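## Task

Shelf spots are labelled by a lot number on the shelf edge right below each spot, and several spots may carry the same number. Bring one cardboard box from lot 451 and one from lot 434 onto the desk so that nothing of either box overhangs the desk edge. All remaining cardboard boxes must stay on their own shelves. A lot missing from the storeroom is simply skipped. The robot must not fall or finish leaning, or the task fails.

## Robot and tools

Robot: a simulated Hello Robot Stretch 3 with a single arm. It has a two-wheel base (0.33 m long, 0.34 m wide, rounded rear) that turns about the point midway between its drive wheels, 0.05 m behind the front edge. A lift rides up a mast, and a telescoping arm reaches out to the robot's RIGHT side, so to shift the gripper forward or back you drive the base. The base cannot strafe. With the arm pulled in and the wrist folded, turning sweeps a 0.28 m radius circle; an unfolded level gripper reaches past it.

Frames: the base frame has its origin on the floor between the drive wheels, x forward, y left, z up, in metres. hand_pose is reported in it, at the point where closed fingertips meet. The odometry frame is the base frame as it was when the scene began; base_odometry counts wheel rotation only (slip counts as travel), heading in rad, left positive, -3.142 to 3.142.

Tool move: one action per call. Either give "base" and/or "joints" (plus optional "speeds", "pace", "contact_limits"), or give "servos" by itself. Motions in one action begin together.
- base: an object holding exactly one key. translate_m is a relative drive straight from the current spot, metres, -3 to 3, positive forward. rotate_rad is a relative turn in place, radians, -6.4 to 6.4, positive left. Offsets count from the base position in the latest reported state.
- joints: an object of absolute targets by name (not offsets): lift_m 0 to 1.1; arm_m 0 to 0.52 (extension); wrist_yaw_rad -1.345 to 4.42 (0 along the arm, positive toward the front); wrist_pitch_rad -1.57 to 0.451 (0 level, negative tips fingers down); wrist_roll_rad -2.911 to 2.918; gripper_m -0.089 to 0.179 (bigger is wider; fingertip gap is about 0.007 less near closed, 0.025 less wide open); head_pan_rad -3.953 to 1.73 (0 forward, positive left, -1.57 looks along the arm); head_tilt_rad -1.53 to 0.419 (negative down). Metres for _m, radians for _rad.
- speeds: top speed per key (joint names plus translate_m, rotate_rad), no higher than the max pace. pace: "default" or "max". Default/max: translate 0.12/0.30 m/s, rotate 0.76/1.90 rad/s, lift 0.11/0.15 m/s, arm 0.14/0.40 m/s. The base is capped at 0.10 m/s and 0.63 rad/s unless lift_m < 0.30, arm_m < 0.03 and wrist_yaw_rad > 2.54.
- contact_limits: motor_effort percent (1 to 100) at which a motion halts, placed only with its own command. arm_m takes a number (negative sense when retracting); translate_m and rotate_rad take a number, checked on either wheel; lift_m takes {"down": n, "up": n}, 1 to 100, push beyond free motion (below ~12 may trip spuriously; defaults 32-47 down, 21-36 up). Without a limit, the base never contact-stops.
- servos: "reboot" re-enables servos that switched off.
- cameras: list of head_camera, nav_camera, wrist_camera or all; [] for none. blocking: true (default) waits until everything rests; false returns in about 0.5 s while motion continues.
A move with no action just reports state and images. Unknown keys make a call invalid; out-of-range values get it refused, and a refusal or an unrequested stop cancels the remaining move/wait/finished_scene calls of that reply.

Other tools: wait(seconds 0 to 10, cameras) observes without commanding; stop(cameras) brakes all running motions (status "stopped"); zoom_image(camera, region [x0,y0,x1,y1] pixels of the latest full image, at most 504x504) gives a closer look; finished_scene(scene: current scene number) ends the scene irreversibly, and after ending the first scene make no further calls in that reply.

Results: the "move" line reads "done" or the worst status. base_status/joint_status per motion: done, moving, off_target (resting short and maybe still pushing), contact_stop (that joint goes slack until commanded again), time_out (after 14 s), torque_fault (wrist/head servo off; needs reboot), stopped. on_its_own lists uncommanded behaviour; its "held at" is a target, not a reading. motor_effort is percent, positive toward larger values, peak in brackets. lidar_m: 12 distances from the base origin in 30 degree sectors, first straight ahead, counter-clockwise (4th left, 7th behind, 10th right), seen at 0.17 m height; "-" is nothing or closer than 0.15 m. wrist_depth_mm and head_depth_mm: 7x7 median depth grids. turned_by_wheels and turned_by_imu give turn since last result; trust IMU when they disagree by over 0.15 rad. base_tilt in degrees (forward, right). head_camera images arrive rotated (turn clockwise 90 degrees to view upright), nav_camera the other way.

Gripping: command gripper_m under the object's width to hold it; 0.05 above its width or fully open to let go. Readings do not confirm a grasp.

Cautions: before folding the wrist (yaw to 3.0) or unfolding it, put lift_m between 0.32 and 0.95, pitch -0.4, roll about 0; folded, the lift may go to 0.25. With yaw under -0.4 keep pitch at -0.5 or lower. Wrist and head push through obstacles and can overheat. Pressing the arm into something solid with the gripper above ~0.45 m, or driving while hooked on something fixed, can topple the robot; if tilt appears, back the gripper off. Use low lift down limits when lowering onto surfaces. Avoid drops, releasing moving items, collisions and heavy shoves. Loose items may occasionally be nudged by outside forces. The scene clock keeps running while you think.

Each tool is called after "Call:" as name(argument=value, ...), one argument or row to a line, values as JSON.

## Session

Call:
move(
  joints={"head_pan_rad":-0.8,"head_tilt_rad":-0.35},
  pace="max",
  cameras=["head_camera","nav_camera"],
)

Call:
move(
  joints={"head_pan_rad":0.9,"head_tilt_rad":-0.35},
  pace="max",
  cameras=["head_camera","nav_camera"],
)

Call:
move(
  joints={"head_pan_rad":-2.7,"head_tilt_rad":-0.35},
  pace="max",
  cameras=["head_camera","nav_camera"],
)

Scene clock: 0.87 s.
move: done
base_odometry: x=+0.000 y=+0.000 heading=+0.000
turned_by_wheels: +0.000
turned_by_imu: +0.000
base_tilt: forward=-0.3 right=-1.2
lidar_m: 0.72 0.73 0.85 1.53 2.66 1.26 1.01 1.11 1.82 1.63 1.39 0.83
head_depth_mm: 1725 1801 1886 1979 1939 1799 1480 / 1691 1861 1972 2096 2141 1820 1482 / 1486 1563 1706 1819 1938 1885 1472 / 1251 1343 1434 1558 1681 1730 1470 / 1061 1116 1192 1264 1353 1453 1422 / 919 966 1011 1065 1137 1203 1274 / 814 848 881 922 972 1022 1081
base_status: not commanded
joint_positions: lift_m=+0.374 arm_m=+0.001 wrist_yaw_rad=+3.009 wrist_pitch_rad=-0.462 wrist_roll_rad=+0.000 gripper_m=+0.037 head_pan_rad=-0.822 head_tilt_rad=-0.352
joint_status: all done
measured_speeds: all 0
motor_effort: left_wheel=-0.5(0.7) right_wheel=+0.8(1.1) lift_m=+22.9(23.8) arm_m=-4.8(5.1) wrist_yaw_rad=-0.1(1.1) wrist_pitch_rad=+1.9(2.0) wrist_roll_rad=-0.2(0.2) gripper_m=+0.5(0.8) head_pan_rad=+1.0(4.7) head_tilt_rad=-2.7(8.1)
hand_pose: x=+0.0076 y=+0.0712 z=+0.3774 quat_wxyz=(+0.207, +0.697, +0.116, +0.676) (m; base frame)
wrist_depth_mm: - 138 - - - 854 - / - 151 - - - 971 - / - 167 933 - - 931 - / 840 774 204 801 804 802 753 / 702 678 211 660 650 669 667 / 595 596 126 577 129 577 584 / 529 539 289 353 506 513 508
pictures: head_camera (sideways), nav_camera (sideways)
camera_calibration:
head_camera: T_world_to_cam=[[-0.234907, 0.184683, -0.954312, 1.25896], [0.756156, 0.651633, -0.0600235, 0.0731492], [0.610775, -0.735709, -0.292722, 0.33279], [0, 0, 0, 1]] pos_world=[0.0371653, -0.0353372, 1.30324]
nav_camera: T_world_to_cam=[[0.230506, -0.222866, 0.947205, -1.1911], [-0.721944, -0.691831, 0.0129081, 0.0377364], [0.65243, -0.686804, -0.320368, 0.366221], [0, 0, 0, 1]] pos_world=[0.0628652, 0.0121743, 1.24505]

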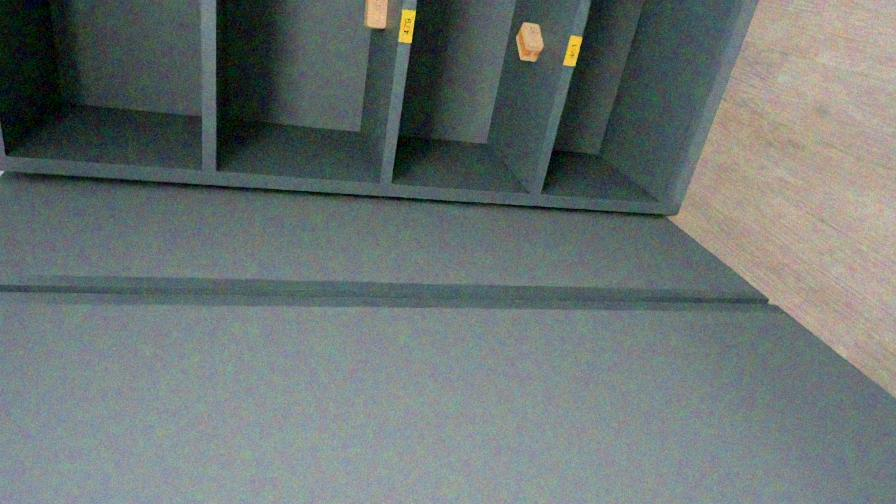

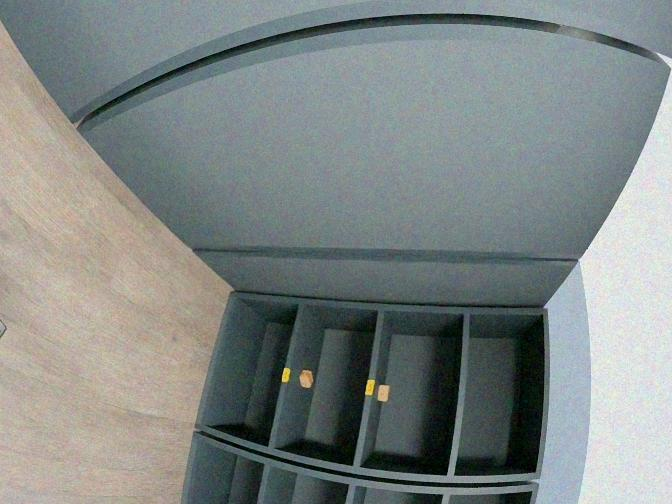

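Scene clock: 2.93 s.
move: done
base_odometry: x=+0.000 y=+0.000 heading=+0.000
turned_by_wheels: +0.000
turned_by_imu: +0.000
base_tilt: forward=-0.3 right=-1.3
lidar_m: 0.73 0.73 0.85 1.53 2.65 1.26 1.01 1.11 1.82 1.62 1.39 0.83
head_depth_mm: 619 644 671 700 733 770 811 / 661 689 721 754 794 835 883 / 709 743 781 820 864 917 969 / 765 804 848 896 948 1010 1081 / 835 883 936 996 1059 1136 1221 / 910 964 1032 1092 1178 1273 1370 / 1000 1065 1152 1242 1356 1468 1439
base_status: not commanded
joint_positions: lift_m=+0.374 arm_m=+0.001 wrist_yaw_rad=+3.009 wrist_pitch_rad=-0.462 wrist_roll_rad=+0.000 gripper_m=+0.037 head_pan_rad=+0.908 head_tilt_rad=-0.352
joint_status: all done
measured_speeds: translate_m=+0.000 rotate_rad=+0.000 lift_m=+0.000 arm_m=+0.000 wrist_yaw_rad=+0.000 wrist_pitch_rad=+0.000 wrist_roll_rad=+0.000 head_pan_rad=-0.024 head_tilt_rad=+0.000
motor_effort: left_wheel=-0.5(1.0) right_wheel=+0.3(1.2) lift_m=+23.8(24.1) arm_m=-7.4(8.2) wrist_yaw_rad=-0.6(2.1) wrist_pitch_rad=+1.9(2.1) wrist_roll_rad=+0.1(0.3) gripper_m=+0.7(0.8) head_pan_rad=-3.0(5.0) head_tilt_rad=+0.7(5.7)
hand_pose: x=+0.0076 y=+0.0712 z=+0.3774 quat_wxyz=(+0.207, +0.697, +0.116, +0.676) (m; base frame)
wrist_depth_mm: - 139 - - - 850 - / - 151 - - - 985 - / - 167 922 - - 937 - / 835 765 203 807 805 801 766 / 692 668 211 659 649 671 664 / 605 594 126 573 128 582 579 / 529 544 286 355 503 512 506
pictures: head_camera (sideways), nav_camera (sideways)
camera_calibration:
head_camera: T_world_to_cam=[[-0.145121, -0.261185, -0.954318, 1.2584], [-0.763172, 0.6434, -0.0600364, 0.0824771], [0.629689, 0.719596, -0.2927, 0.332686], [0, 0, 0, 1]] pos_world=[0.0360763, 0.0362098, 1.30324]
nav_camera: T_world_to_cam=[[0.183538, 0.26289, 0.947208, -1.19082], [0.797462, -0.603231, 0.0128995, 0.0284647], [0.574776, 0.752995, -0.320361, 0.366665], [0, 0, 0, 1]] pos_world=[-0.0148884, 0.0541291, 1.24505]

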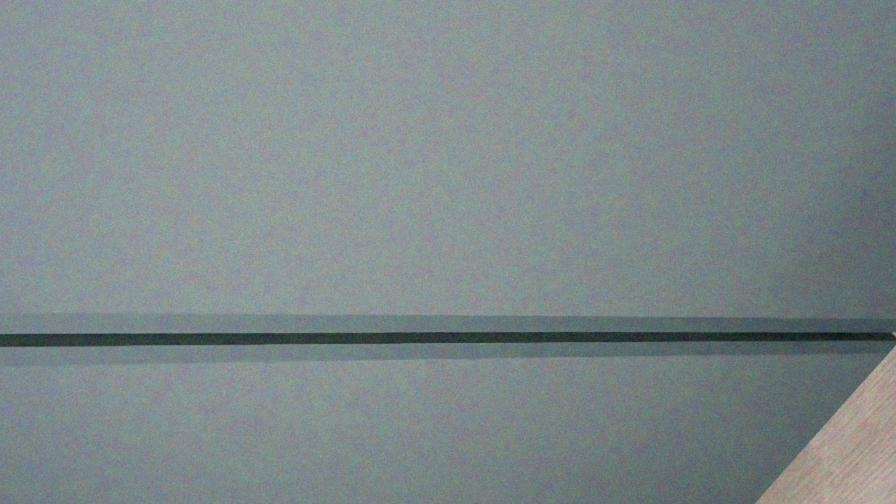

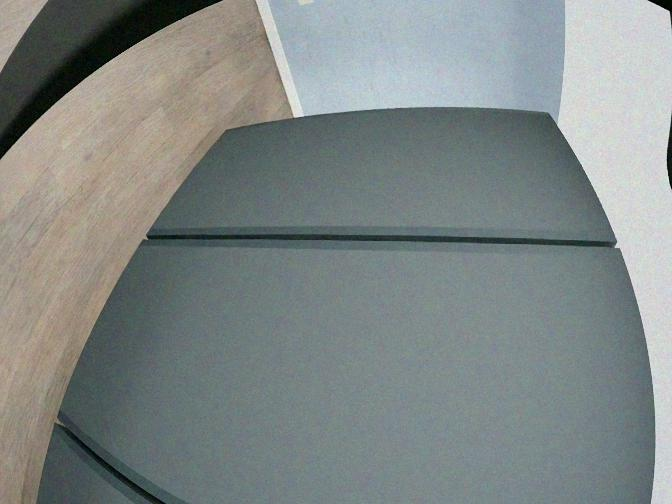

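Scene clock: 5.77 s.
move: done
base_odometry: x=+0.000 y=+0.000 heading=+0.000
turned_by_wheels: +0.000
turned_by_imu: +0.000
base_tilt: forward=-0.3 right=-1.1
lidar_m: 0.72 0.73 0.85 1.53 2.66 1.26 1.01 1.11 1.81 1.63 1.39 0.83
head_depth_mm: 1287 1353 1423 1504 1217 942 1445 / 1306 1377 1450 1544 1210 941 1488 / 1339 1397 1486 1556 1200 973 1430 / 1355 1436 1515 1603 1699 1743 1470 / 1367 1446 1533 1633 1744 1817 1460 / 1393 1477 1560 1668 1789 1864 1453 / 1428 1506 1592 1699 1817 1851 1437
base_status: not commanded
joint_positions: lift_m=+0.374 arm_m=+0.001 wrist_yaw_rad=+3.009 wrist_pitch_rad=-0.462 wrist_roll_rad=+0.000 gripper_m=+0.037 head_pan_rad=-2.708 head_tilt_rad=-0.351
joint_status: all done
measured_speeds: translate_m=+0.000 rotate_rad=+0.000 lift_m=+0.000 arm_m=+0.000 wrist_yaw_rad=+0.000 wrist_pitch_rad=+0.000 wrist_roll_rad=+0.000 head_pan_rad=+0.024 head_tilt_rad=+0.000
motor_effort: left_wheel=-0.6(0.8) right_wheel=+0.1(1.1) lift_m=+24.3(24.4) arm_m=-12.1(12.6) wrist_yaw_rad=-0.4(1.6) wrist_pitch_rad=+1.9(2.1) wrist_roll_rad=-0.1(0.3) gripper_m=-0.2(1.1) head_pan_rad=+3.7(6.2) head_tilt_rad=+5.0(5.5)
hand_pose: x=+0.0076 y=+0.0712 z=+0.3774 quat_wxyz=(+0.207, +0.697, +0.116, +0.676) (m; base frame)
wrist_depth_mm: - 139 - - - 842 - / - 151 - - - 959 - / - 167 915 - - 927 - / 835 774 203 813 797 789 752 / 701 676 211 657 654 673 663 / 601 603 126 568 129 584 573 / 528 534 288 355 501 508 507
pictures: head_camera (sideways), nav_camera (sideways)
camera_calibration:
head_camera: T_world_to_cam=[[0.247547, 0.165608, -0.954617, 1.25635], [0.384743, -0.92107, -0.0600187, 0.0753814], [-0.889209, -0.352425, -0.291725, 0.340678], [0, 0, 0, 1]] pos_world=[-0.0370753, -0.0185676, 1.30324]
nav_camera: T_world_to_cam=[[-0.282611, -0.149568, 0.947502, -1.18844], [-0.433595, 0.901015, 0.0129017, 0.0360165], [-0.855644, -0.407186, -0.319489, 0.374255], [0, 0, 0, 1]] pos_world=[-0.0000218189, -0.0578132, 1.24516]

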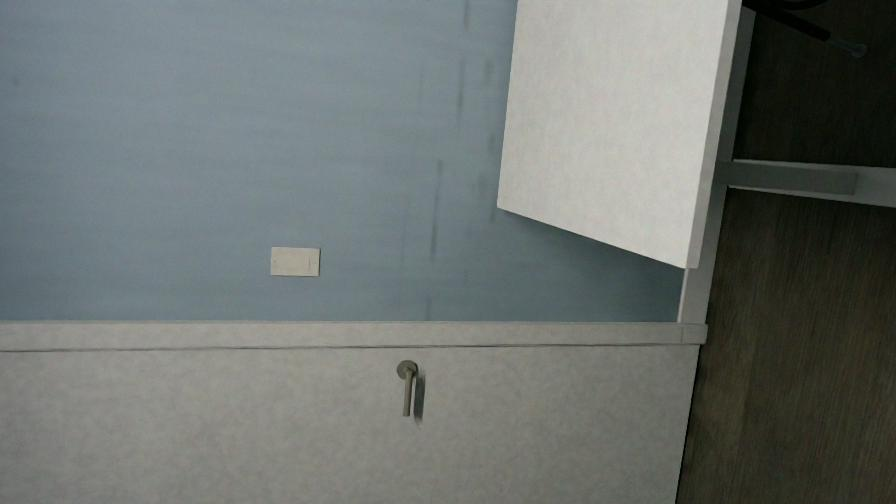

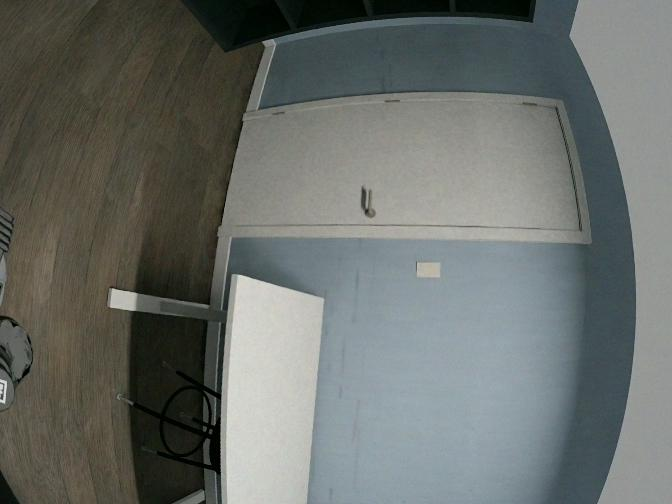

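Call:
move(
  joints={"head_pan_rad":-1.45,"head_tilt_rad":-0.4},
  pace="max",
  cameras=["head_camera","nav_camera"],
)

Call:
zoom_image(
  camera="head_camera",
  region=[340, 0, 844, 504],
)

Scene clock: 15.77 s.
move: done
base_odometry: x=+0.000 y=+0.000 heading=+0.000
turned_by_wheels: +0.000
turned_by_imu: +0.000
base_tilt: forward=-0.3 right=-1.3
lidar_m: 0.72 0.73 0.85 1.53 2.66 1.26 1.01 1.11 1.81 1.63 1.39 0.83
head_depth_mm: 1827 1926 2052 2177 2224 1812 1439 / 1800 1893 2005 2143 2205 1809 1418 / 1775 1900 1977 2110 2182 1787 1418 / 1398 1598 1606 1726 1920 1762 1408 / 1720 1856 1926 2041 2131 1772 1403 / 1718 1832 1904 2041 2130 1761 1394 / 1703 1807 1880 1998 2118 1745 1396
base_status: not commanded
joint_positions: lift_m=+0.374 arm_m=+0.001 wrist_yaw_rad=+3.009 wrist_pitch_rad=-0.462 wrist_roll_rad=+0.000 gripper_m=+0.037 head_pan_rad=-1.442 head_tilt_rad=-0.399
joint_status: all done
measured_speeds: translate_m=+0.000 rotate_rad=+0.000 lift_m=+0.000 arm_m=+0.000 wrist_yaw_rad=+0.000 wrist_pitch_rad=+0.000 wrist_roll_rad=+0.000 head_pan_rad=-0.024 head_tilt_rad=+0.000
motor_effort: left_wheel=-0.1(0.7) right_wheel=+1.4(1.4) lift_m=+25.2(25.5) arm_m=-13.1(13.7) wrist_yaw_rad=+0.3(1.6) wrist_pitch_rad=+2.0(2.0) wrist_roll_rad=-0.1(0.3) gripper_m=+0.4(0.9) head_pan_rad=-3.6(5.4) head_tilt_rad=-3.2(7.5)
hand_pose: x=+0.0076 y=+0.0712 z=+0.3774 quat_wxyz=(+0.207, +0.697, +0.116, +0.676) (m; base frame)
wrist_depth_mm: - 139 - - - 853 - / - 150 - - - 985 - / - 167 920 - - 934 - / 848 773 204 804 804 797 760 / 701 682 212 660 650 670 666 / 602 593 126 579 129 579 577 / 526 538 289 355 504 515 506
pictures: head_camera (sideways), nav_camera (sideways)
camera_calibration:
head_camera: T_world_to_cam=[[-0.089632, 0.330856, -0.939415, 1.23859], [0.993662, 0.0939465, -0.0617205, 0.0739107], [0.0678341, -0.938993, -0.33718, 0.393999], [0, 0, 0, 1]] pos_world=[0.0108486, -0.0467768, 1.30096]
nav_camera: T_world_to_cam=[[0.0638534, -0.359038, 0.931136, -1.16915], [-0.989459, -0.144301, 0.0122117, 0.0403219], [0.129979, -0.9221, -0.364468, 0.426776], [0, 0, 0, 1]] pos_world=[0.0590792, -0.0204215, 1.24369]

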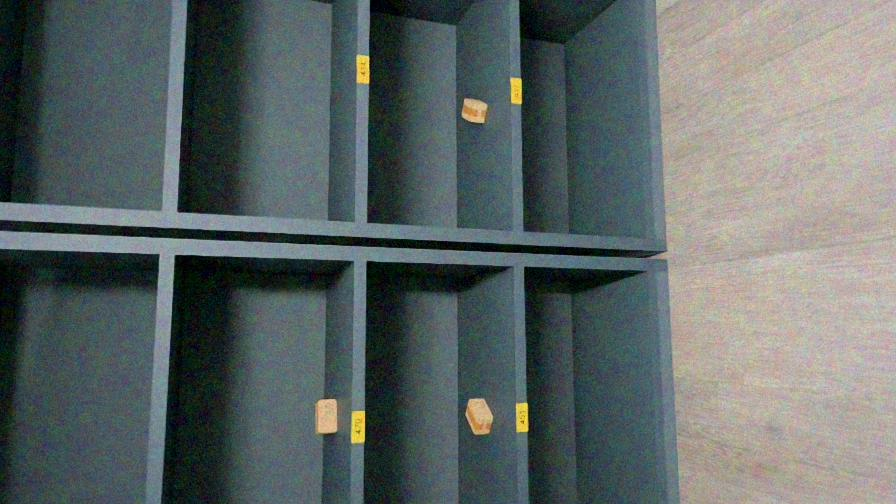

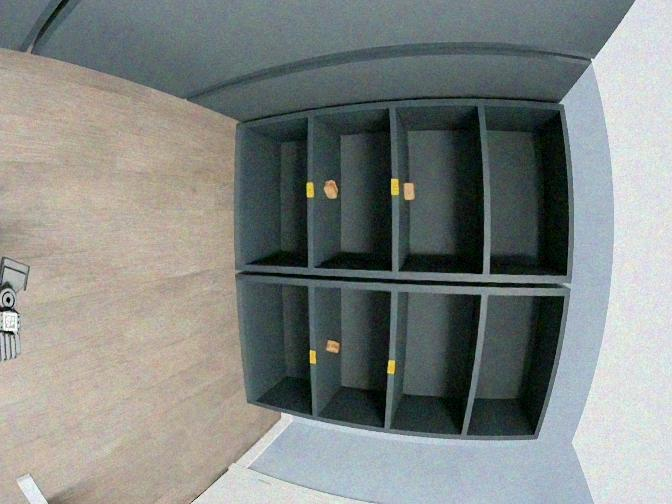

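Scaled by 1.000.

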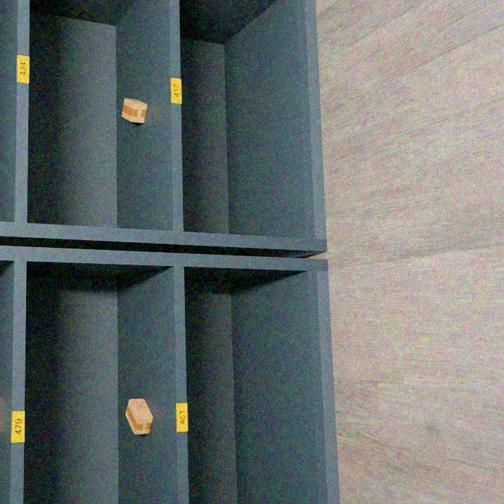

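Call:
zoom_image(
  camera="head_camera",
  region=[500, 395, 545, 440],
)

Call:
zoom_image(
  camera="head_camera",
  region=[338, 45, 388, 95],
)

Call:
zoom_image(
  camera="head_camera",
  region=[495, 70, 540, 115],
)

Call:
zoom_image(
  camera="head_camera",
  region=[338, 405, 383, 450],
)

Scaled by 11.200 from the camera's 896x504 image, which has a finer 1280x720 frame.

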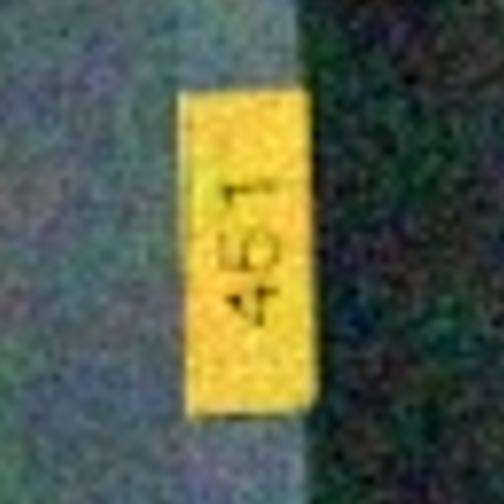

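Scaled by 10.080 from the camera's 896x504 image, which has a finer 1280x720 frame.

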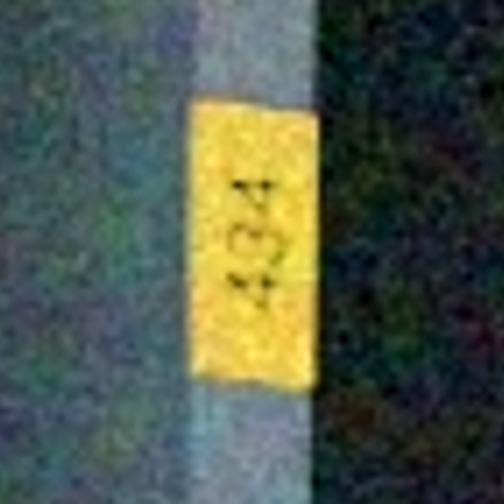

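Scaled by 11.200 from the camera's 896x504 image, which has a finer 1280x720 frame.

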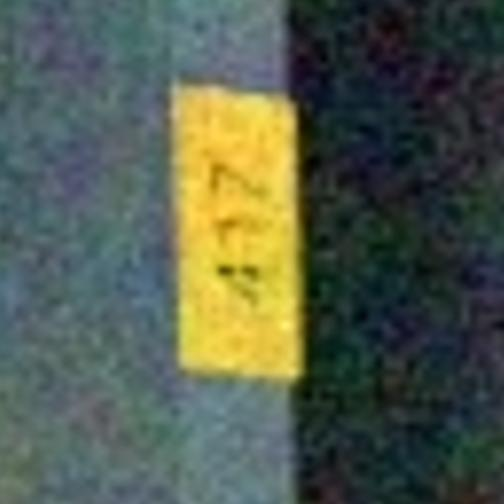

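Scaled by 11.200 from the camera's 896x504 image, which has a finer 1280x720 frame.

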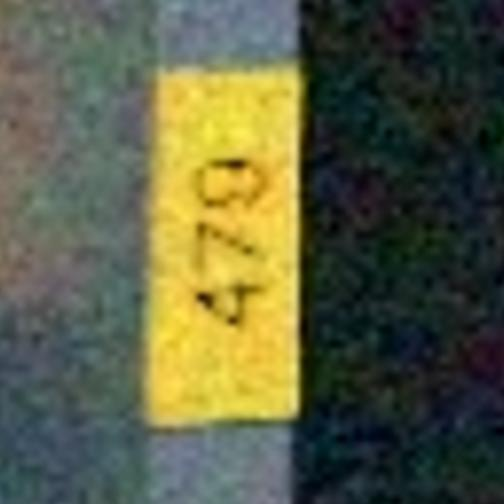

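Call:
move(
  base={"rotate_rad":-1.173},
  pace="max",
  cameras=[],
)

Call:
move(
  base={"translate_m":0.9},
  joints={"lift_m":0.56,"wrist_yaw_rad":0,"gripper_m":0.179,"head_pan_rad":-1.57,"head_tilt_rad":-0.5},
  pace="max",
  cameras=[],
)

Call:
move(
  base={"rotate_rad":1.493},
  joints={"wrist_pitch_rad":-0.25},
  pace="max",
)

Scene clock: 67.97 s.
move: done
base_odometry: x=+0.000 y=+0.000 heading=-1.173
turned_by_wheels: -1.173
turned_by_imu: -1.153
base_tilt: forward=-0.4 right=-1.1
lidar_m: 1.72 0.89 0.73 0.73 0.80 1.27 2.66 1.63 1.01 1.11 1.70 1.63
head_depth_mm: 1263 1333 1412 1495 1120 923 1430 / 1291 1376 1448 1528 1107 1293 1373 / 1330 1419 1514 1605 1226 1659 1414 / 1356 1452 1543 1646 1785 1781 1406 / 1388 1481 1587 1710 1837 1752 1405 / 1442 1525 1649 1774 1900 1743 1386 / 1486 1585 1707 1846 1989 1729 1382
base_status: done
joint_positions: lift_m=+0.374 arm_m=+0.001 wrist_yaw_rad=+3.009 wrist_pitch_rad=-0.462 wrist_roll_rad=+0.000 gripper_m=+0.037 head_pan_rad=-1.450 head_tilt_rad=-0.400
joint_status: not commanded
measured_speeds: all 0
motor_effort: left_wheel=+8.3(11.9) right_wheel=-9.8(13.2) lift_m=+25.7(26.2) arm_m=-13.3(13.7) wrist_yaw_rad=-1.1(1.6) wrist_pitch_rad=+1.9(2.0) wrist_roll_rad=+0.1(0.5) gripper_m=+0.5(1.0) head_pan_rad=-3.2(3.7) head_tilt_rad=-3.1(4.5)
hand_pose: x=+0.0076 y=+0.0712 z=+0.3774 quat_wxyz=(+0.207, +0.697, +0.116, +0.676) (m; base frame)
wrist_depth_mm: - 138 - - - - - / - 151 161 - - - - / 939 167 176 - - - - / 833 760 203 804 805 798 783 / 694 667 212 667 651 670 670 / 603 595 126 567 128 582 577 / 530 537 288 354 500 507 509
pictures: none
No camera images: "cameras" was empty.

Scene clock: 77.93 s.
move: done
base_odometry: x=+0.349 y=-0.830 heading=-1.173
turned_by_wheels: +0.000
turned_by_imu: +0.000
base_tilt: forward=-0.3 right=-1.3
lidar_m: 1.19 0.70 0.57 0.57 0.63 1.00 3.50 1.55 1.53 1.69 1.45 0.81
head_depth_mm: 1352 1464 1568 1732 1886 1632 1329 / 1385 1499 1618 1785 1906 1623 1319 / 1405 1509 1652 1794 1926 1617 1319 / 1424 1553 1673 1832 1980 1604 1305 / 1460 1582 1715 1896 1998 1591 1296 / 1492 1623 1775 1936 2047 1589 1298 / 1525 1646 1756 1893 1681 1565 1296
base_status: done
joint_positions: lift_m=+0.560 arm_m=+0.001 wrist_yaw_rad=+0.003 wrist_pitch_rad=-0.463 wrist_roll_rad=+0.000 gripper_m=+0.179 head_pan_rad=-1.570 head_tilt_rad=-0.500
joint_status: all done
measured_speeds: all 0
motor_effort: left_wheel=+2.4(12.2) right_wheel=+6.5(10.3) lift_m=+30.0(34.2) arm_m=-5.8(13.1) wrist_yaw_rad=-2.2(7.1) wrist_pitch_rad=+2.1(2.2) wrist_roll_rad=+0.1(0.3) gripper_m=+0.8(85.4) head_pan_rad=+3.1(4.3) head_tilt_rad=+4.2(6.2)
hand_pose: x=-0.0209 y=-0.3641 z=+0.5628 quat_wxyz=(+0.689, +0.163, -0.688, -0.161) (m; base frame)
wrist_depth_mm: - - - - - - - / - - - - - - - / - - - - - - - / - - - - - - - / - 908 952 934 914 956 918 / - 775 799 799 804 793 788 / 687 689 711 705 700 686 105
pictures: none
No camera images: "cameras" was empty.

Scene clock: 81.27 s.
move: done
base_odometry: x=+0.349 y=-0.830 heading=+0.320
turned_by_wheels: +1.493
turned_by_imu: +1.468
base_tilt: forward=-0.2 right=-1.3
lidar_m: 0.57 0.61 0.88 3.50 2.06 1.53 1.69 1.47 0.81 1.19 0.75 0.58
head_depth_mm: 833 1035 1085 847 1090 980 1082 / 854 1047 1109 904 1260 1034 1239 / 881 1051 1114 890 1242 1021 1233 / 916 1062 1112 879 1232 1055 1224 / 955 1070 1123 869 1224 1046 1219 / 996 1085 1129 1298 1215 1350 1221 / 1001 1074 1080 1122 1159 1206 1214
base_status: done
joint_positions: lift_m=+0.560 arm_m=+0.001 wrist_yaw_rad=+0.003 wrist_pitch_rad=-0.272 wrist_roll_rad=+0.000 gripper_m=+0.179 head_pan_rad=-1.570 head_tilt_rad=-0.500
joint_status: all done
measured_speeds: all 0
motor_effort: left_wheel=-8.6(12.3) right_wheel=+9.3(13.0) lift_m=+30.7(31.1) arm_m=-10.4(10.7) wrist_yaw_rad=-3.4(3.9) wrist_pitch_rad=+3.6(4.6) wrist_roll_rad=+0.1(0.4) gripper_m=+1.2(1.2) head_pan_rad=+3.3(3.9) head_tilt_rad=+3.6(4.9)
hand_pose: x=-0.0209 y=-0.3859 z=+0.6067 quat_wxyz=(+0.701, +0.097, -0.700, -0.095) (m; base frame)
wrist_depth_mm: - - - - - - - / - - - 673 - - - / - - - - - - - / - - - - - - - / - 142 - - - 967 524 / - 126 - - - - - / - 784 - - - - 105
pictures: head_camera (sideways), nav_camera (sideways), wrist_camera
camera_calibration:
head_camera: T_world_to_cam=[[-0.046673, 0.432036, -0.900648, 1.18773], [0.997508, -0.0276062, -0.0649349, 0.0780463], [-0.0529177, -0.901434, -0.429671, 0.515104], [0, 0, 0, 1]] pos_world=[0.00484101, -0.0466538, 1.29612]
nav_camera: T_world_to_cam=[[0.0173991, -0.45578, 0.889922, -1.11512], [-0.999789, -0.0176299, 0.0105179, 0.0426214], [0.0108954, -0.889918, -0.455991, 0.546577], [0, 0, 0, 1]] pos_world=[0.0560594, -0.0210909, 1.24116]
wrist_camera: T_world_to_cam=[[-0.998884, -0.0428676, -0.0198418, -0.0186809], [-0.00189872, 0.456147, -0.889903, 0.748446], [0.0471987, -0.888872, -0.455719, 0.100644], [0, 0, 0, 1]] pos_world=[-0.0219892, -0.252742, 0.711539]

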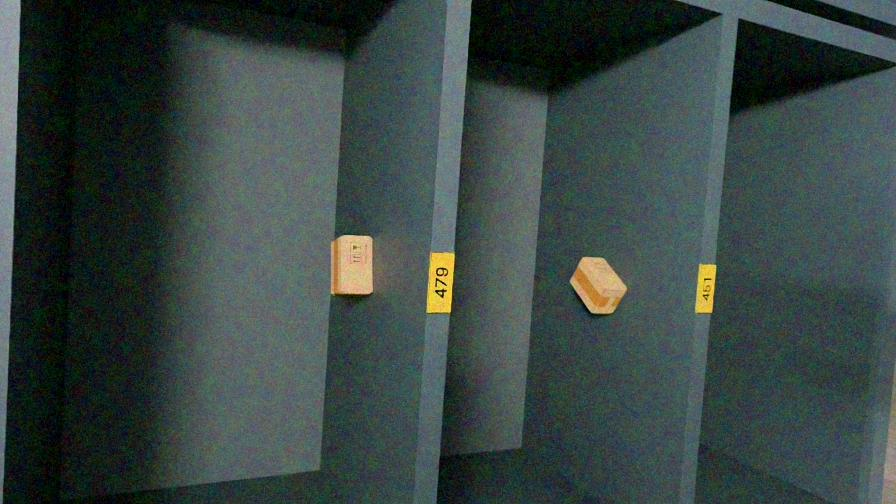

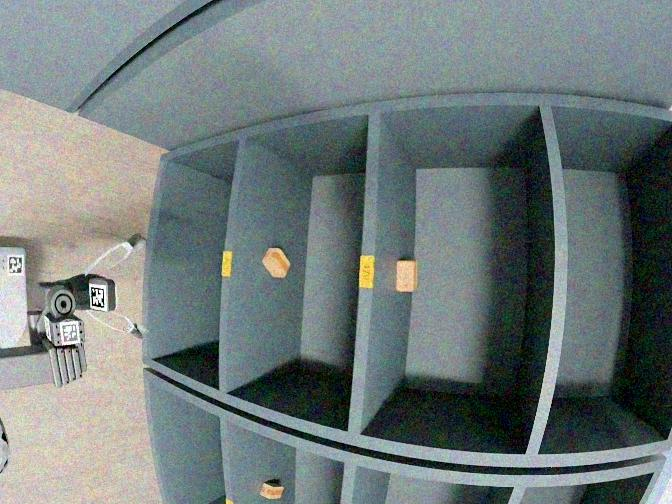

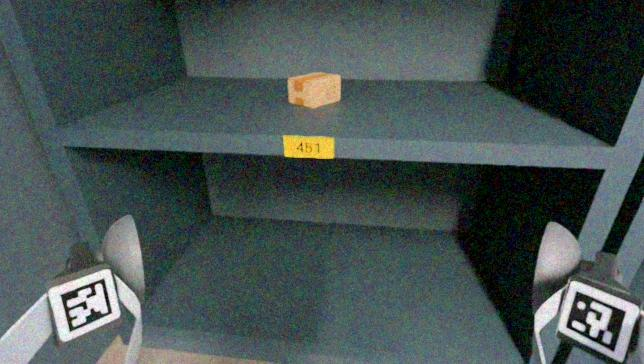

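Call:
zoom_image(
  camera="wrist_camera",
  region=[260, 55, 380, 165],
)

Call:
zoom_image(
  camera="head_camera",
  region=[540, 230, 730, 330],
)

Scaled by 4.200.

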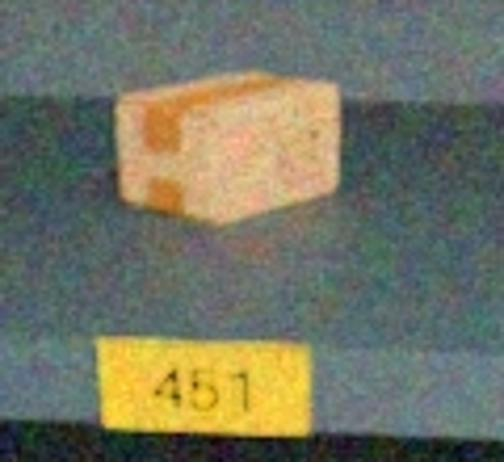

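Scaled by 2.653 from the camera's 896x504 image, which has a finer 1280x720 frame.

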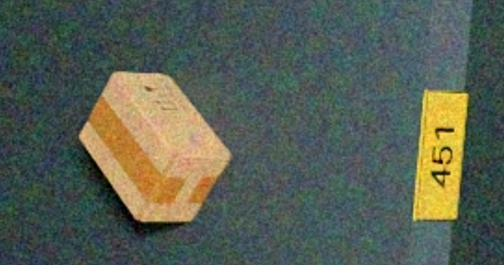

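Call:
move(
  base={"rotate_rad":-0.15},
  joints={"lift_m":0.7,"wrist_pitch_rad":-0.53},
  pace="max",
  cameras=[],
)

Call:
move(
  base={"translate_m":0.28},
  joints={"wrist_yaw_rad":-0.48},
  cameras=[],
)

Call:
move(
  joints={"arm_m":0.33},
  cameras=["wrist_camera","head_camera"],
)

Scene clock: 171.73 s.
move: done
base_odometry: x=+0.349 y=-0.830 heading=+0.170
turned_by_wheels: -0.150
turned_by_imu: -0.148
base_tilt: forward=-0.4 right=-1.1
lidar_m: 0.57 0.58 0.76 1.78 2.61 1.53 1.70 1.47 0.81 1.04 0.87 0.60
head_depth_mm: 707 779 773 815 889 1020 1223 / 857 1045 1059 900 1045 1028 1155 / 884 1066 1135 890 1242 1058 1231 / 917 1065 1131 878 1235 1052 1231 / 958 1054 1114 868 1224 1047 1226 / 967 1046 1093 850 1218 1039 1218 / 961 1036 1086 842 1200 1030 1212
base_status: done
joint_positions: lift_m=+0.700 arm_m=+0.001 wrist_yaw_rad=+0.002 wrist_pitch_rad=-0.541 wrist_roll_rad=+0.000 gripper_m=+0.179 head_pan_rad=-1.570 head_tilt_rad=-0.500
joint_status: all done
measured_speeds: all 0
motor_effort: left_wheel=+7.4(11.8) right_wheel=-8.9(12.7) lift_m=+27.5(32.6) arm_m=-12.5(13.2) wrist_yaw_rad=-2.5(3.7) wrist_pitch_rad=+1.7(5.0) wrist_roll_rad=+0.0(0.3) gripper_m=+0.7(1.0) head_pan_rad=+2.9(3.4) head_tilt_rad=+2.2(3.3)
hand_pose: x=-0.0210 y=-0.3527 z=+0.6860 quat_wxyz=(+0.682, +0.190, -0.681, -0.189) (m; base frame)
wrist_depth_mm: - - 668 - - - - / - - - - - 560 - / - - - - - 583 - / - - - - - 720 - / - 145 - - 866 791 - / - 140 895 874 869 866 - / - 788 820 815 805 788 105
pictures: none
No camera images: "cameras" was empty.

Scene clock: 175.67 s.
move: done
base_odometry: x=+0.625 y=-0.782 heading=+0.171
turned_by_wheels: +0.000
turned_by_imu: +0.001
base_tilt: forward=-0.3 right=-1.2
lidar_m: 0.29 0.30 0.39 0.91 2.61 1.78 1.96 1.70 0.94 1.16 0.45 0.31
head_depth_mm: 833 1069 1133 914 1259 1074 1242 / 859 1059 1125 899 1253 1068 1245 / 886 1052 1095 888 1245 1021 1235 / 919 1043 1105 875 1226 1014 1228 / 954 1034 1101 865 1216 1007 1223 / 955 1031 1088 855 1162 1002 1192 / 773 838 843 775 849 938 1038
base_status: done
joint_positions: lift_m=+0.700 arm_m=+0.001 wrist_yaw_rad=-0.477 wrist_pitch_rad=-0.541 wrist_roll_rad=+0.000 gripper_m=+0.179 head_pan_rad=-1.570 head_tilt_rad=-0.500
joint_status: all done
measured_speeds: all 0
motor_effort: left_wheel=+8.2(12.0) right_wheel=+1.0(10.6) lift_m=+26.5(27.2) arm_m=-11.8(12.8) wrist_yaw_rad=-2.9(6.7) wrist_pitch_rad=+1.7(1.8) wrist_roll_rad=+0.0(0.3) gripper_m=+0.7(1.0) head_pan_rad=+1.8(3.5) head_tilt_rad=+1.5(3.0)
hand_pose: x=-0.1166 y=-0.3295 z=+0.6860 quat_wxyz=(+0.618, +0.023, -0.706, -0.345) (m; base frame)
wrist_depth_mm: - - - - 705 - - / - - - - 722 - - / - - - - 882 - - / - - - - - - - / - 146 - - - - - / - 126 878 914 896 901 879 / - 777 814 812 807 783 105
pictures: none
No camera images: "cameras" was empty.

Scene clock: 179.30 s.
move: done
base_odometry: x=+0.625 y=-0.782 heading=+0.171
turned_by_wheels: +0.000
turned_by_imu: +0.000
base_tilt: forward=-0.3 right=-1.2
lidar_m: 0.29 0.30 0.39 0.92 2.61 1.77 1.97 1.70 0.94 1.16 0.45 0.31
head_depth_mm: 834 1067 1137 910 1263 1071 1249 / 859 1059 1130 902 1247 993 388 / 889 1048 1108 891 1245 535 1234 / 922 1044 1108 876 1234 552 1227 / 958 1034 1100 865 1220 1002 1229 / 948 1028 1089 850 1168 999 1180 / 775 838 840 778 850 937 1033
base_status: not commanded
joint_positions: lift_m=+0.700 arm_m=+0.330 wrist_yaw_rad=-0.477 wrist_pitch_rad=-0.542 wrist_roll_rad=+0.000 gripper_m=+0.179 head_pan_rad=-1.570 head_tilt_rad=-0.500
joint_status: all done
measured_speeds: all 0
motor_effort: left_wheel=+8.5(8.7) right_wheel=-0.2(1.5) lift_m=+30.1(30.4) arm_m=+12.7(14.6) wrist_yaw_rad=-2.2(4.3) wrist_pitch_rad=+1.7(1.8) wrist_roll_rad=+0.0(0.3) gripper_m=+0.8(1.0) head_pan_rad=+2.3(3.0) head_tilt_rad=+1.3(2.1)
hand_pose: x=-0.1167 y=-0.6589 z=+0.6860 quat_wxyz=(+0.618, +0.023, -0.706, -0.345) (m; base frame)
wrist_depth_mm: - - - - 723 - - / - - - - - - - / - - 421 - - - 474 / - - 404 - - - - / - 143 - - - - 967 / - 141 318 - - 773 898 / 275 287 299 - - 786 105
pictures: head_camera (sideways), wrist_camera
camera_calibration:
head_camera: T_world_to_cam=[[-0.046673, 0.432036, -0.900648, 1.18773], [0.997508, -0.0276062, -0.0649349, 0.0780463], [-0.0529177, -0.901434, -0.429671, 0.515104], [0, 0, 0, 1]] pos_world=[0.00484101, -0.0466538, 1.29612]
wrist_camera: T_world_to_cam=[[-0.902675, 0.429289, -0.0298082, 0.204613], [0.310385, 0.601542, -0.736077, 0.969985], [-0.298059, -0.67369, -0.676242, 0.151381], [0, 0, 0, 1]] pos_world=[-0.0712486, -0.569341, 0.822452]

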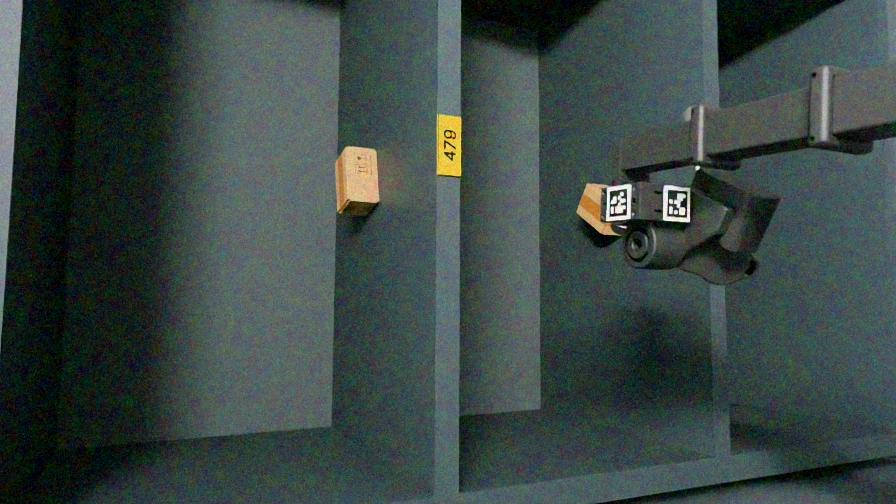

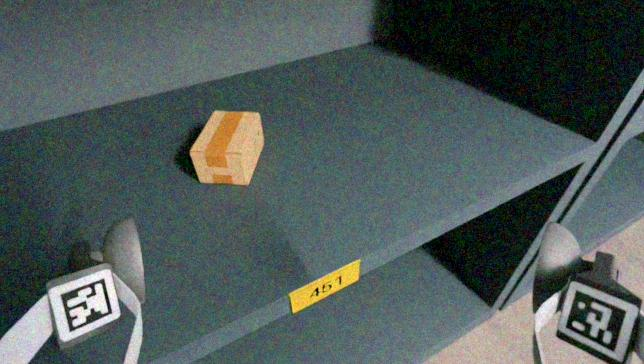

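Call:
move(
  base={"translate_m":-0.25},
  joints={"arm_m":0.03},
  pace="max",
  cameras=[],
)

Call:
move(
  base={"rotate_rad":-0.35},
  pace="max",
  cameras=[],
)

Call:
move(
  base={"translate_m":0.287},
  cameras=[],
)

Call:
move(
  base={"rotate_rad":0.35},
  cameras=[],
)

Call:
move(
  joints={"arm_m":0.4},
  cameras=["wrist_camera"],
)

Scene clock: 221.90 s.
move: done
base_odometry: x=+0.379 y=-0.824 heading=+0.171
turned_by_wheels: +0.000
turned_by_imu: +0.000
base_tilt: forward=-0.3 right=-1.2
lidar_m: 0.54 0.55 0.72 1.70 2.66 1.55 1.73 1.49 0.82 1.14 0.82 0.57
head_depth_mm: 769 847 846 819 899 997 1211 / 853 1063 1067 900 1146 1031 1177 / 882 1067 1134 890 1238 1063 1236 / 913 1058 1130 878 1228 1054 1229 / 951 1051 1106 866 1224 1046 1224 / 961 1040 1096 852 1215 1038 1214 / 961 1041 1078 841 1198 1001 1212
base_status: done
joint_positions: lift_m=+0.700 arm_m=+0.030 wrist_yaw_rad=-0.477 wrist_pitch_rad=-0.543 wrist_roll_rad=+0.000 gripper_m=+0.179 head_pan_rad=-1.570 head_tilt_rad=-0.500
joint_status: all done
measured_speeds: all 0
motor_effort: left_wheel=+0.2(10.7) right_wheel=-10.7(14.9) lift_m=+24.4(30.8) arm_m=-0.5(15.2) wrist_yaw_rad=-2.9(4.1) wrist_pitch_rad=+1.9(2.0) wrist_roll_rad=+0.0(0.3) gripper_m=+0.7(1.1) head_pan_rad=+1.6(2.8) head_tilt_rad=+0.3(1.2)
hand_pose: x=-0.1166 y=-0.3587 z=+0.6858 quat_wxyz=(+0.617, +0.023, -0.706, -0.346) (m; base frame)
wrist_depth_mm: - - 835 565 - 802 - / 574 - - 616 - - - / - - - 670 - - - / - - - 847 - - - / - 146 - 919 - - - / - 126 - 879 898 900 888 / - 777 812 815 811 780 105
pictures: none
No camera images: "cameras" was empty.

Scene clock: 223.40 s.
move: done
base_odometry: x=+0.379 y=-0.824 heading=-0.179
turned_by_wheels: -0.350
turned_by_imu: -0.344
base_tilt: forward=-0.3 right=-1.2
lidar_m: 0.55 0.54 0.58 0.87 3.53 1.72 1.56 1.73 1.50 0.82 1.19 0.69
head_depth_mm: 1019 1348 1334 1624 1351 1539 1324 / 854 1285 1301 1553 1256 1534 1314 / 683 743 821 915 1141 1430 1285 / 713 787 844 875 1003 1098 1225 / 868 1032 1046 1113 1173 1317 1228 / 975 1056 1099 857 1211 1038 1219 / 938 1013 1071 838 1196 966 1216
base_status: done
joint_positions: lift_m=+0.700 arm_m=+0.030 wrist_yaw_rad=-0.477 wrist_pitch_rad=-0.543 wrist_roll_rad=+0.000 gripper_m=+0.179 head_pan_rad=-1.570 head_tilt_rad=-0.500
joint_status: not commanded
measured_speeds: all 0
motor_effort: left_wheel=+7.6(12.1) right_wheel=-8.8(14.1) lift_m=+25.9(26.3) arm_m=+8.5(9.0) wrist_yaw_rad=-1.9(4.3) wrist_pitch_rad=+1.9(2.0) wrist_roll_rad=-0.2(0.4) gripper_m=+0.5(1.1) head_pan_rad=+1.7(2.1) head_tilt_rad=-0.4(1.7)
hand_pose: x=-0.1167 y=-0.3587 z=+0.6858 quat_wxyz=(+0.617, +0.023, -0.706, -0.346) (m; base frame)
wrist_depth_mm: 718 - - 907 - - - / - 558 - - - - - / - 556 - - - - - / - - - - - - - / - 146 848 - - - - / - 126 889 904 904 899 887 / - 785 814 789 807 791 105
pictures: none
No camera images: "cameras" was empty.

Scene clock: 227.40 s.
move: done
base_odometry: x=+0.661 y=-0.876 heading=-0.179
turned_by_wheels: +0.000
turned_by_imu: +0.000
base_tilt: forward=-0.2 right=-1.3
lidar_m: 0.28 0.28 0.30 0.45 1.91 1.97 1.83 1.98 0.88 1.00 0.66 0.36
head_depth_mm: 741 802 832 885 986 1405 1291 / 847 930 969 904 1068 1096 1242 / 888 1065 1118 886 1195 1058 1240 / 921 1040 1108 814 1235 986 1234 / 919 994 1059 754 1223 942 1221 / 879 954 1007 743 1186 937 1188 / 848 913 976 690 1141 932 1126
base_status: done
joint_positions: lift_m=+0.700 arm_m=+0.030 wrist_yaw_rad=-0.477 wrist_pitch_rad=-0.543 wrist_roll_rad=+0.000 gripper_m=+0.179 head_pan_rad=-1.570 head_tilt_rad=-0.500
joint_status: not commanded
measured_speeds: all 0
motor_effort: left_wheel=+8.7(11.1) right_wheel=+1.1(10.4) lift_m=+29.9(30.1) arm_m=+12.4(14.2) wrist_yaw_rad=-2.2(4.2) wrist_pitch_rad=+1.8(2.0) wrist_roll_rad=+0.0(0.3) gripper_m=+0.7(1.1) head_pan_rad=+1.6(2.1) head_tilt_rad=-2.0(2.3)
hand_pose: x=-0.1167 y=-0.3587 z=+0.6858 quat_wxyz=(+0.617, +0.023, -0.706, -0.346) (m; base frame)
wrist_depth_mm: - - - 619 - - - / - - - 680 - - - / - - - 815 - - - / - - - 943 - - - / - 146 - - - - - / - 126 - 890 907 903 881 / - - 786 807 819 789 105
pictures: none
No camera images: "cameras" was empty.

Scene clock: 229.07 s.
move: done
base_odometry: x=+0.661 y=-0.876 heading=+0.171
turned_by_wheels: +0.350
turned_by_imu: +0.344
base_tilt: forward=-0.3 right=-1.0
lidar_m: 0.28 0.29 0.37 0.88 2.69 1.84 1.98 0.94 0.88 1.07 0.42 0.30
head_depth_mm: 831 977 1053 790 1252 966 1253 / 855 971 1039 781 1237 960 1209 / 884 960 1026 771 1231 951 1206 / 882 954 1025 762 1207 950 1199 / 875 949 1014 752 1194 943 1193 / 866 936 998 744 1166 943 1157 / 725 789 789 693 796 802 907
base_status: done
joint_positions: lift_m=+0.700 arm_m=+0.030 wrist_yaw_rad=-0.478 wrist_pitch_rad=-0.543 wrist_roll_rad=+0.000 gripper_m=+0.179 head_pan_rad=-1.570 head_tilt_rad=-0.500
joint_status: not commanded
measured_speeds: all 0
motor_effort: left_wheel=-9.0(13.1) right_wheel=+8.8(11.8) lift_m=+30.3(31.5) arm_m=+10.9(12.9) wrist_yaw_rad=-1.7(4.1) wrist_pitch_rad=+1.8(2.0) wrist_roll_rad=+0.0(0.3) gripper_m=+1.0(1.0) head_pan_rad=+1.3(2.1) head_tilt_rad=-1.9(2.7)
hand_pose: x=-0.1167 y=-0.3587 z=+0.6858 quat_wxyz=(+0.617, +0.023, -0.706, -0.346) (m; base frame)
wrist_depth_mm: - - - - - - - / - - 561 - - 617 - / - - - - - - - / - - - - - - - / - 143 - - 930 - - / - 126 - - 879 911 892 / - - 775 797 783 793 105
pictures: none
No camera images: "cameras" was empty.

Scene clock: 233.00 s.
move: done
base_odometry: x=+0.661 y=-0.876 heading=+0.171
turned_by_wheels: +0.000
turned_by_imu: +0.000
base_tilt: forward=-0.4 right=-1.1
lidar_m: 0.28 0.29 0.37 0.88 2.69 1.84 1.99 0.95 0.88 1.07 0.42 0.30
head_depth_mm: 834 974 1057 789 1249 966 1247 / 855 969 1039 777 1231 873 389 / 888 959 1021 768 629 612 1204 / 881 953 1026 762 1178 864 1199 / 874 943 1011 751 1199 942 1192 / 871 940 1000 744 1164 933 1159 / 726 787 791 691 800 806 909
base_status: not commanded
joint_positions: lift_m=+0.700 arm_m=+0.400 wrist_yaw_rad=-0.478 wrist_pitch_rad=-0.543 wrist_roll_rad=+0.000 gripper_m=+0.179 head_pan_rad=-1.570 head_tilt_rad=-0.500
joint_status: all done
measured_speeds: all 0
motor_effort: left_wheel=-8.9(9.6) right_wheel=+8.5(9.5) lift_m=+28.9(31.1) arm_m=+12.9(15.5) wrist_yaw_rad=-2.7(4.4) wrist_pitch_rad=+1.9(2.0) wrist_roll_rad=+0.0(0.3) gripper_m=+0.9(1.2) head_pan_rad=+0.7(1.6) head_tilt_rad=-3.7(3.7)
hand_pose: x=-0.1167 y=-0.7287 z=+0.6858 quat_wxyz=(+0.617, +0.023, -0.706, -0.346) (m; base frame)
wrist_depth_mm: 335 - - - - - - / - - - - - - - / - - - - - - - / - - - - - - - / - 142 - 300 - - - / - 141 314 309 317 314 310 / 276 280 286 284 283 275 105
pictures: wrist_camera
camera_calibration:
wrist_camera: T_world_to_cam=[[-0.902472, 0.429713, -0.0298485, 0.234979], [0.310978, 0.602023, -0.735433, 1.01184], [-0.298056, -0.67299, -0.67694, 0.105177], [0, 0, 0, 1]] pos_world=[-0.0712491, -0.639342, 0.822353]

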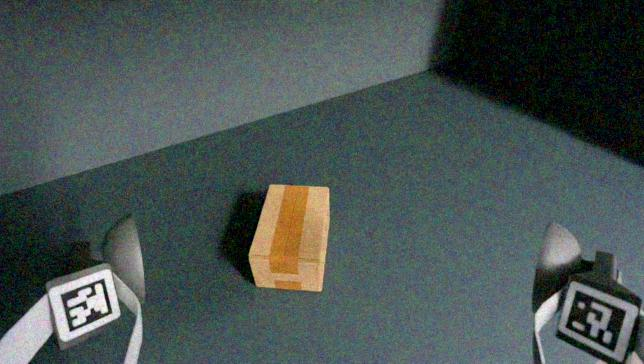

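Call:
move(
  joints={"arm_m":0.505,"lift_m":0.64},
  cameras=["wrist_camera"],
)

Call:
move(
  joints={"lift_m":0.582},
  speeds={"lift_m":0.06},
  cameras=["wrist_camera"],
)

Scene clock: 253.30 s.
move: done
base_odometry: x=+0.661 y=-0.876 heading=+0.171
turned_by_wheels: +0.000
turned_by_imu: +0.000
base_tilt: forward=-0.2 right=-1.1
lidar_m: 0.28 0.29 0.37 0.89 2.69 1.84 1.99 0.95 0.88 1.07 0.43 0.30
head_depth_mm: 833 981 1053 788 1240 967 1244 / 858 973 1041 779 1234 959 488 / 883 960 1022 768 1070 702 1169 / 878 953 1023 763 1085 915 1198 / 873 950 1018 753 1195 947 1191 / 869 941 1001 743 1166 936 1158 / 725 787 789 694 794 804 910
base_status: not commanded
joint_positions: lift_m=+0.640 arm_m=+0.505 wrist_yaw_rad=-0.478 wrist_pitch_rad=-0.543 wrist_roll_rad=+0.000 gripper_m=+0.179 head_pan_rad=-1.570 head_tilt_rad=-0.500
joint_status: all done
measured_speeds: all 0
motor_effort: left_wheel=-9.0(9.5) right_wheel=+8.8(9.4) lift_m=+28.3(28.3) arm_m=+12.9(15.0) wrist_yaw_rad=-3.0(4.6) wrist_pitch_rad=+2.0(2.0) wrist_roll_rad=+0.0(0.3) gripper_m=+0.2(1.1) head_pan_rad=+0.5(1.3) head_tilt_rad=-3.7(4.4)
hand_pose: x=-0.1167 y=-0.8337 z=+0.6258 quat_wxyz=(+0.617, +0.023, -0.706, -0.346) (m; base frame)
wrist_depth_mm: 267 294 320 - - 516 - / 286 317 - - - - - / 305 332 - - - - - / 323 327 322 324 320 316 315 / 294 288 287 229 285 283 280 / - 242 254 196 239 242 246 / 218 223 226 177 217 222 105
pictures: wrist_camera
camera_calibration:
wrist_camera: T_world_to_cam=[[-0.902472, 0.429713, -0.0298485, 0.278308], [0.310978, 0.602023, -0.735433, 1.03093], [-0.298056, -0.67299, -0.67694, -0.00610318], [0, 0, 0, 1]] pos_world=[-0.0712491, -0.744342, 0.762353]

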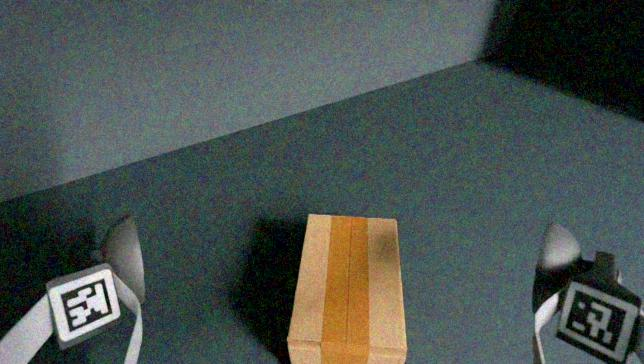

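Scene clock: 254.87 s.
move: done
base_odometry: x=+0.661 y=-0.876 heading=+0.171
turned_by_wheels: +0.000
turned_by_imu: +0.000
base_tilt: forward=-0.3 right=-1.2
lidar_m: 0.28 0.29 0.37 0.89 2.69 1.83 1.99 0.94 0.88 1.07 0.42 0.30
head_depth_mm: 836 980 1053 790 1243 970 1252 / 857 962 1041 779 1237 959 1175 / 887 959 1020 771 1221 673 582 / 879 951 1018 760 1211 862 1203 / 872 945 1015 752 1202 943 1191 / 869 938 1000 743 1170 937 1156 / 726 789 789 692 796 802 910
base_status: not commanded
joint_positions: lift_m=+0.582 arm_m=+0.505 wrist_yaw_rad=-0.478 wrist_pitch_rad=-0.543 wrist_roll_rad=+0.000 gripper_m=+0.179 head_pan_rad=-1.570 head_tilt_rad=-0.500
joint_status: all done
measured_speeds: all 0
motor_effort: left_wheel=-8.9(9.2) right_wheel=+8.3(9.8) lift_m=+25.6(28.9) arm_m=+8.8(12.7) wrist_yaw_rad=-2.1(4.1) wrist_pitch_rad=+1.9(2.0) wrist_roll_rad=-0.1(0.4) gripper_m=+0.9(1.0) head_pan_rad=+0.4(1.2) head_tilt_rad=-3.4(4.7)
hand_pose: x=-0.1167 y=-0.8337 z=+0.5678 quat_wxyz=(+0.617, +0.023, -0.706, -0.346) (m; base frame)
wrist_depth_mm: 268 290 322 - - - - / 285 314 339 - - - - / 295 300 298 294 292 291 286 / 253 252 251 174 230 243 241 / 218 209 214 154 200 215 209 / 122 144 188 138 137 184 183 / 162 164 168 160 159 165 105
pictures: wrist_camera
camera_calibration:
wrist_camera: T_world_to_cam=[[-0.902472, 0.429713, -0.0298485, 0.276577], [0.310978, 0.602023, -0.735433, 0.988272], [-0.298056, -0.67299, -0.67694, -0.0453657], [0, 0, 0, 1]] pos_world=[-0.0712491, -0.744342, 0.704353]

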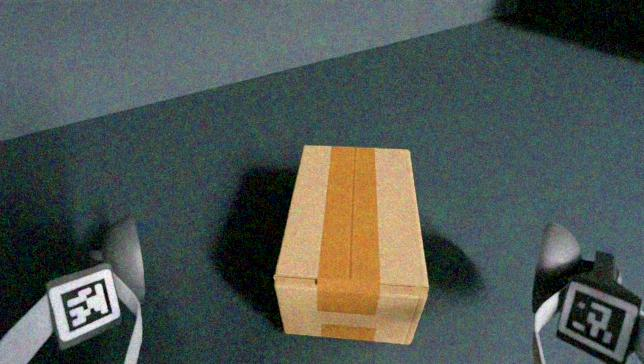

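Call:
move(
  joints={"gripper_m":0.032},
  cameras=["wrist_camera"],
)

Call:
move(
  joints={"lift_m":0.66},
  cameras=["wrist_camera"],
)

Scene clock: 262.77 s.
move: done
base_odometry: x=+0.661 y=-0.876 heading=+0.171
turned_by_wheels: +0.000
turned_by_imu: +0.000
base_tilt: forward=-0.3 right=-1.0
lidar_m: 0.28 0.29 0.37 0.89 2.70 1.84 1.99 0.94 0.88 1.07 0.43 0.30
head_depth_mm: 836 975 1051 790 1242 964 1247 / 863 964 1038 779 1235 961 1182 / 886 959 1021 769 1222 673 580 / 879 953 1024 759 1211 863 1198 / 876 945 1012 754 1193 941 1198 / 867 940 995 744 1167 939 1161 / 725 790 790 693 798 804 908
base_status: not commanded
joint_positions: lift_m=+0.582 arm_m=+0.505 wrist_yaw_rad=-0.479 wrist_pitch_rad=-0.543 wrist_roll_rad=+0.000 gripper_m=+0.033 head_pan_rad=-1.570 head_tilt_rad=-0.500
joint_status: all done
measured_speeds: all 0
motor_effort: left_wheel=-8.5(9.2) right_wheel=+8.7(9.4) lift_m=+29.7(31.5) arm_m=-4.3(4.3) wrist_yaw_rad=-2.4(4.4) wrist_pitch_rad=+1.8(2.0) wrist_roll_rad=-0.1(0.3) gripper_m=-11.2(83.5) head_pan_rad=-0.5(1.0) head_tilt_rad=-4.4(5.7)
hand_pose: x=-0.1169 y=-0.8336 z=+0.5678 quat_wxyz=(+0.617, +0.023, -0.706, -0.346) (m; base frame)
wrist_depth_mm: 267 292 322 - - - - / 287 312 337 - - - - / 295 301 299 293 292 289 287 / 254 251 249 174 230 244 241 / 217 217 209 153 153 211 208 / 190 190 129 138 128 185 183 / 169 164 164 160 159 161 164
pictures: wrist_camera
camera_calibration:
wrist_camera: T_world_to_cam=[[-0.902077, 0.430545, -0.0297969, 0.277099], [0.311478, 0.601706, -0.735481, 0.988137], [-0.298729, -0.672741, -0.67689, -0.0452939], [0, 0, 0, 1]] pos_world=[-0.0713486, -0.744343, 0.704353]

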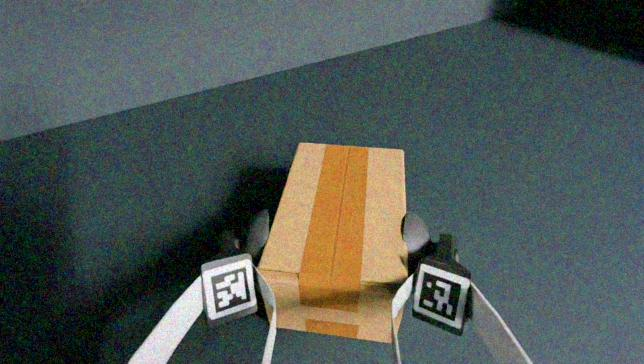

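Scene clock: 264.30 s.
move: done
base_odometry: x=+0.661 y=-0.876 heading=+0.171
turned_by_wheels: +0.000
turned_by_imu: +0.000
base_tilt: forward=-0.3 right=-1.1
lidar_m: 0.28 0.29 0.37 0.89 2.70 1.83 1.99 0.94 0.88 1.07 0.43 0.30
head_depth_mm: 834 977 1050 790 1250 970 1245 / 862 963 1038 779 1233 954 441 / 882 959 1027 771 727 864 1175 / 878 952 1020 761 735 919 1198 / 873 943 1011 752 1197 941 1189 / 872 936 1005 742 1164 939 1159 / 726 787 789 691 798 801 910
base_status: not commanded
joint_positions: lift_m=+0.660 arm_m=+0.505 wrist_yaw_rad=-0.479 wrist_pitch_rad=-0.550 wrist_roll_rad=+0.000 gripper_m=+0.033 head_pan_rad=-1.570 head_tilt_rad=-0.500
joint_status: all done
measured_speeds: all 0
motor_effort: left_wheel=-8.6(9.2) right_wheel=+9.0(9.6) lift_m=+30.7(34.1) arm_m=-7.7(7.7) wrist_yaw_rad=-1.0(3.1) wrist_pitch_rad=+3.1(3.3) wrist_roll_rad=+0.0(0.2) gripper_m=-10.5(11.1) head_pan_rad=-0.2(0.6) head_tilt_rad=-4.2(5.4)
hand_pose: x=-0.1163 y=-0.8326 z=+0.6443 quat_wxyz=(+0.616, +0.026, -0.706, -0.348) (m; base frame)
wrist_depth_mm: 268 291 322 - - 517 - / 288 318 - - - - - / 307 333 - 427 - - - / 332 - - 175 175 - - / 315 312 304 154 155 304 302 / 276 275 129 138 126 268 266 / 246 100 238 232 231 229 239
pictures: wrist_camera
camera_calibration:
wrist_camera: T_world_to_cam=[[-0.901978, 0.430734, -0.0300566, 0.279666], [0.313962, 0.60648, -0.730485, 1.0447], [-0.296416, -0.668319, -0.682267, 0.0148182], [0, 0, 0, 1]] pos_world=[-0.0713532, -0.744151, 0.781658]

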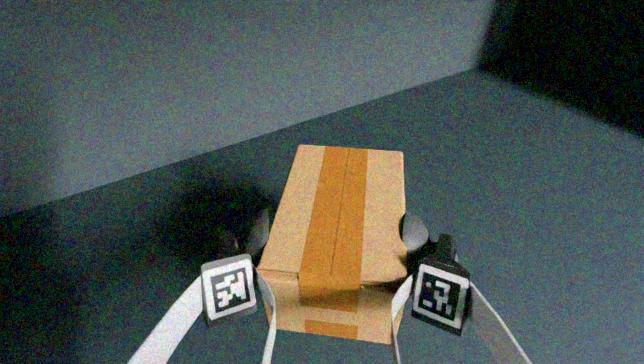

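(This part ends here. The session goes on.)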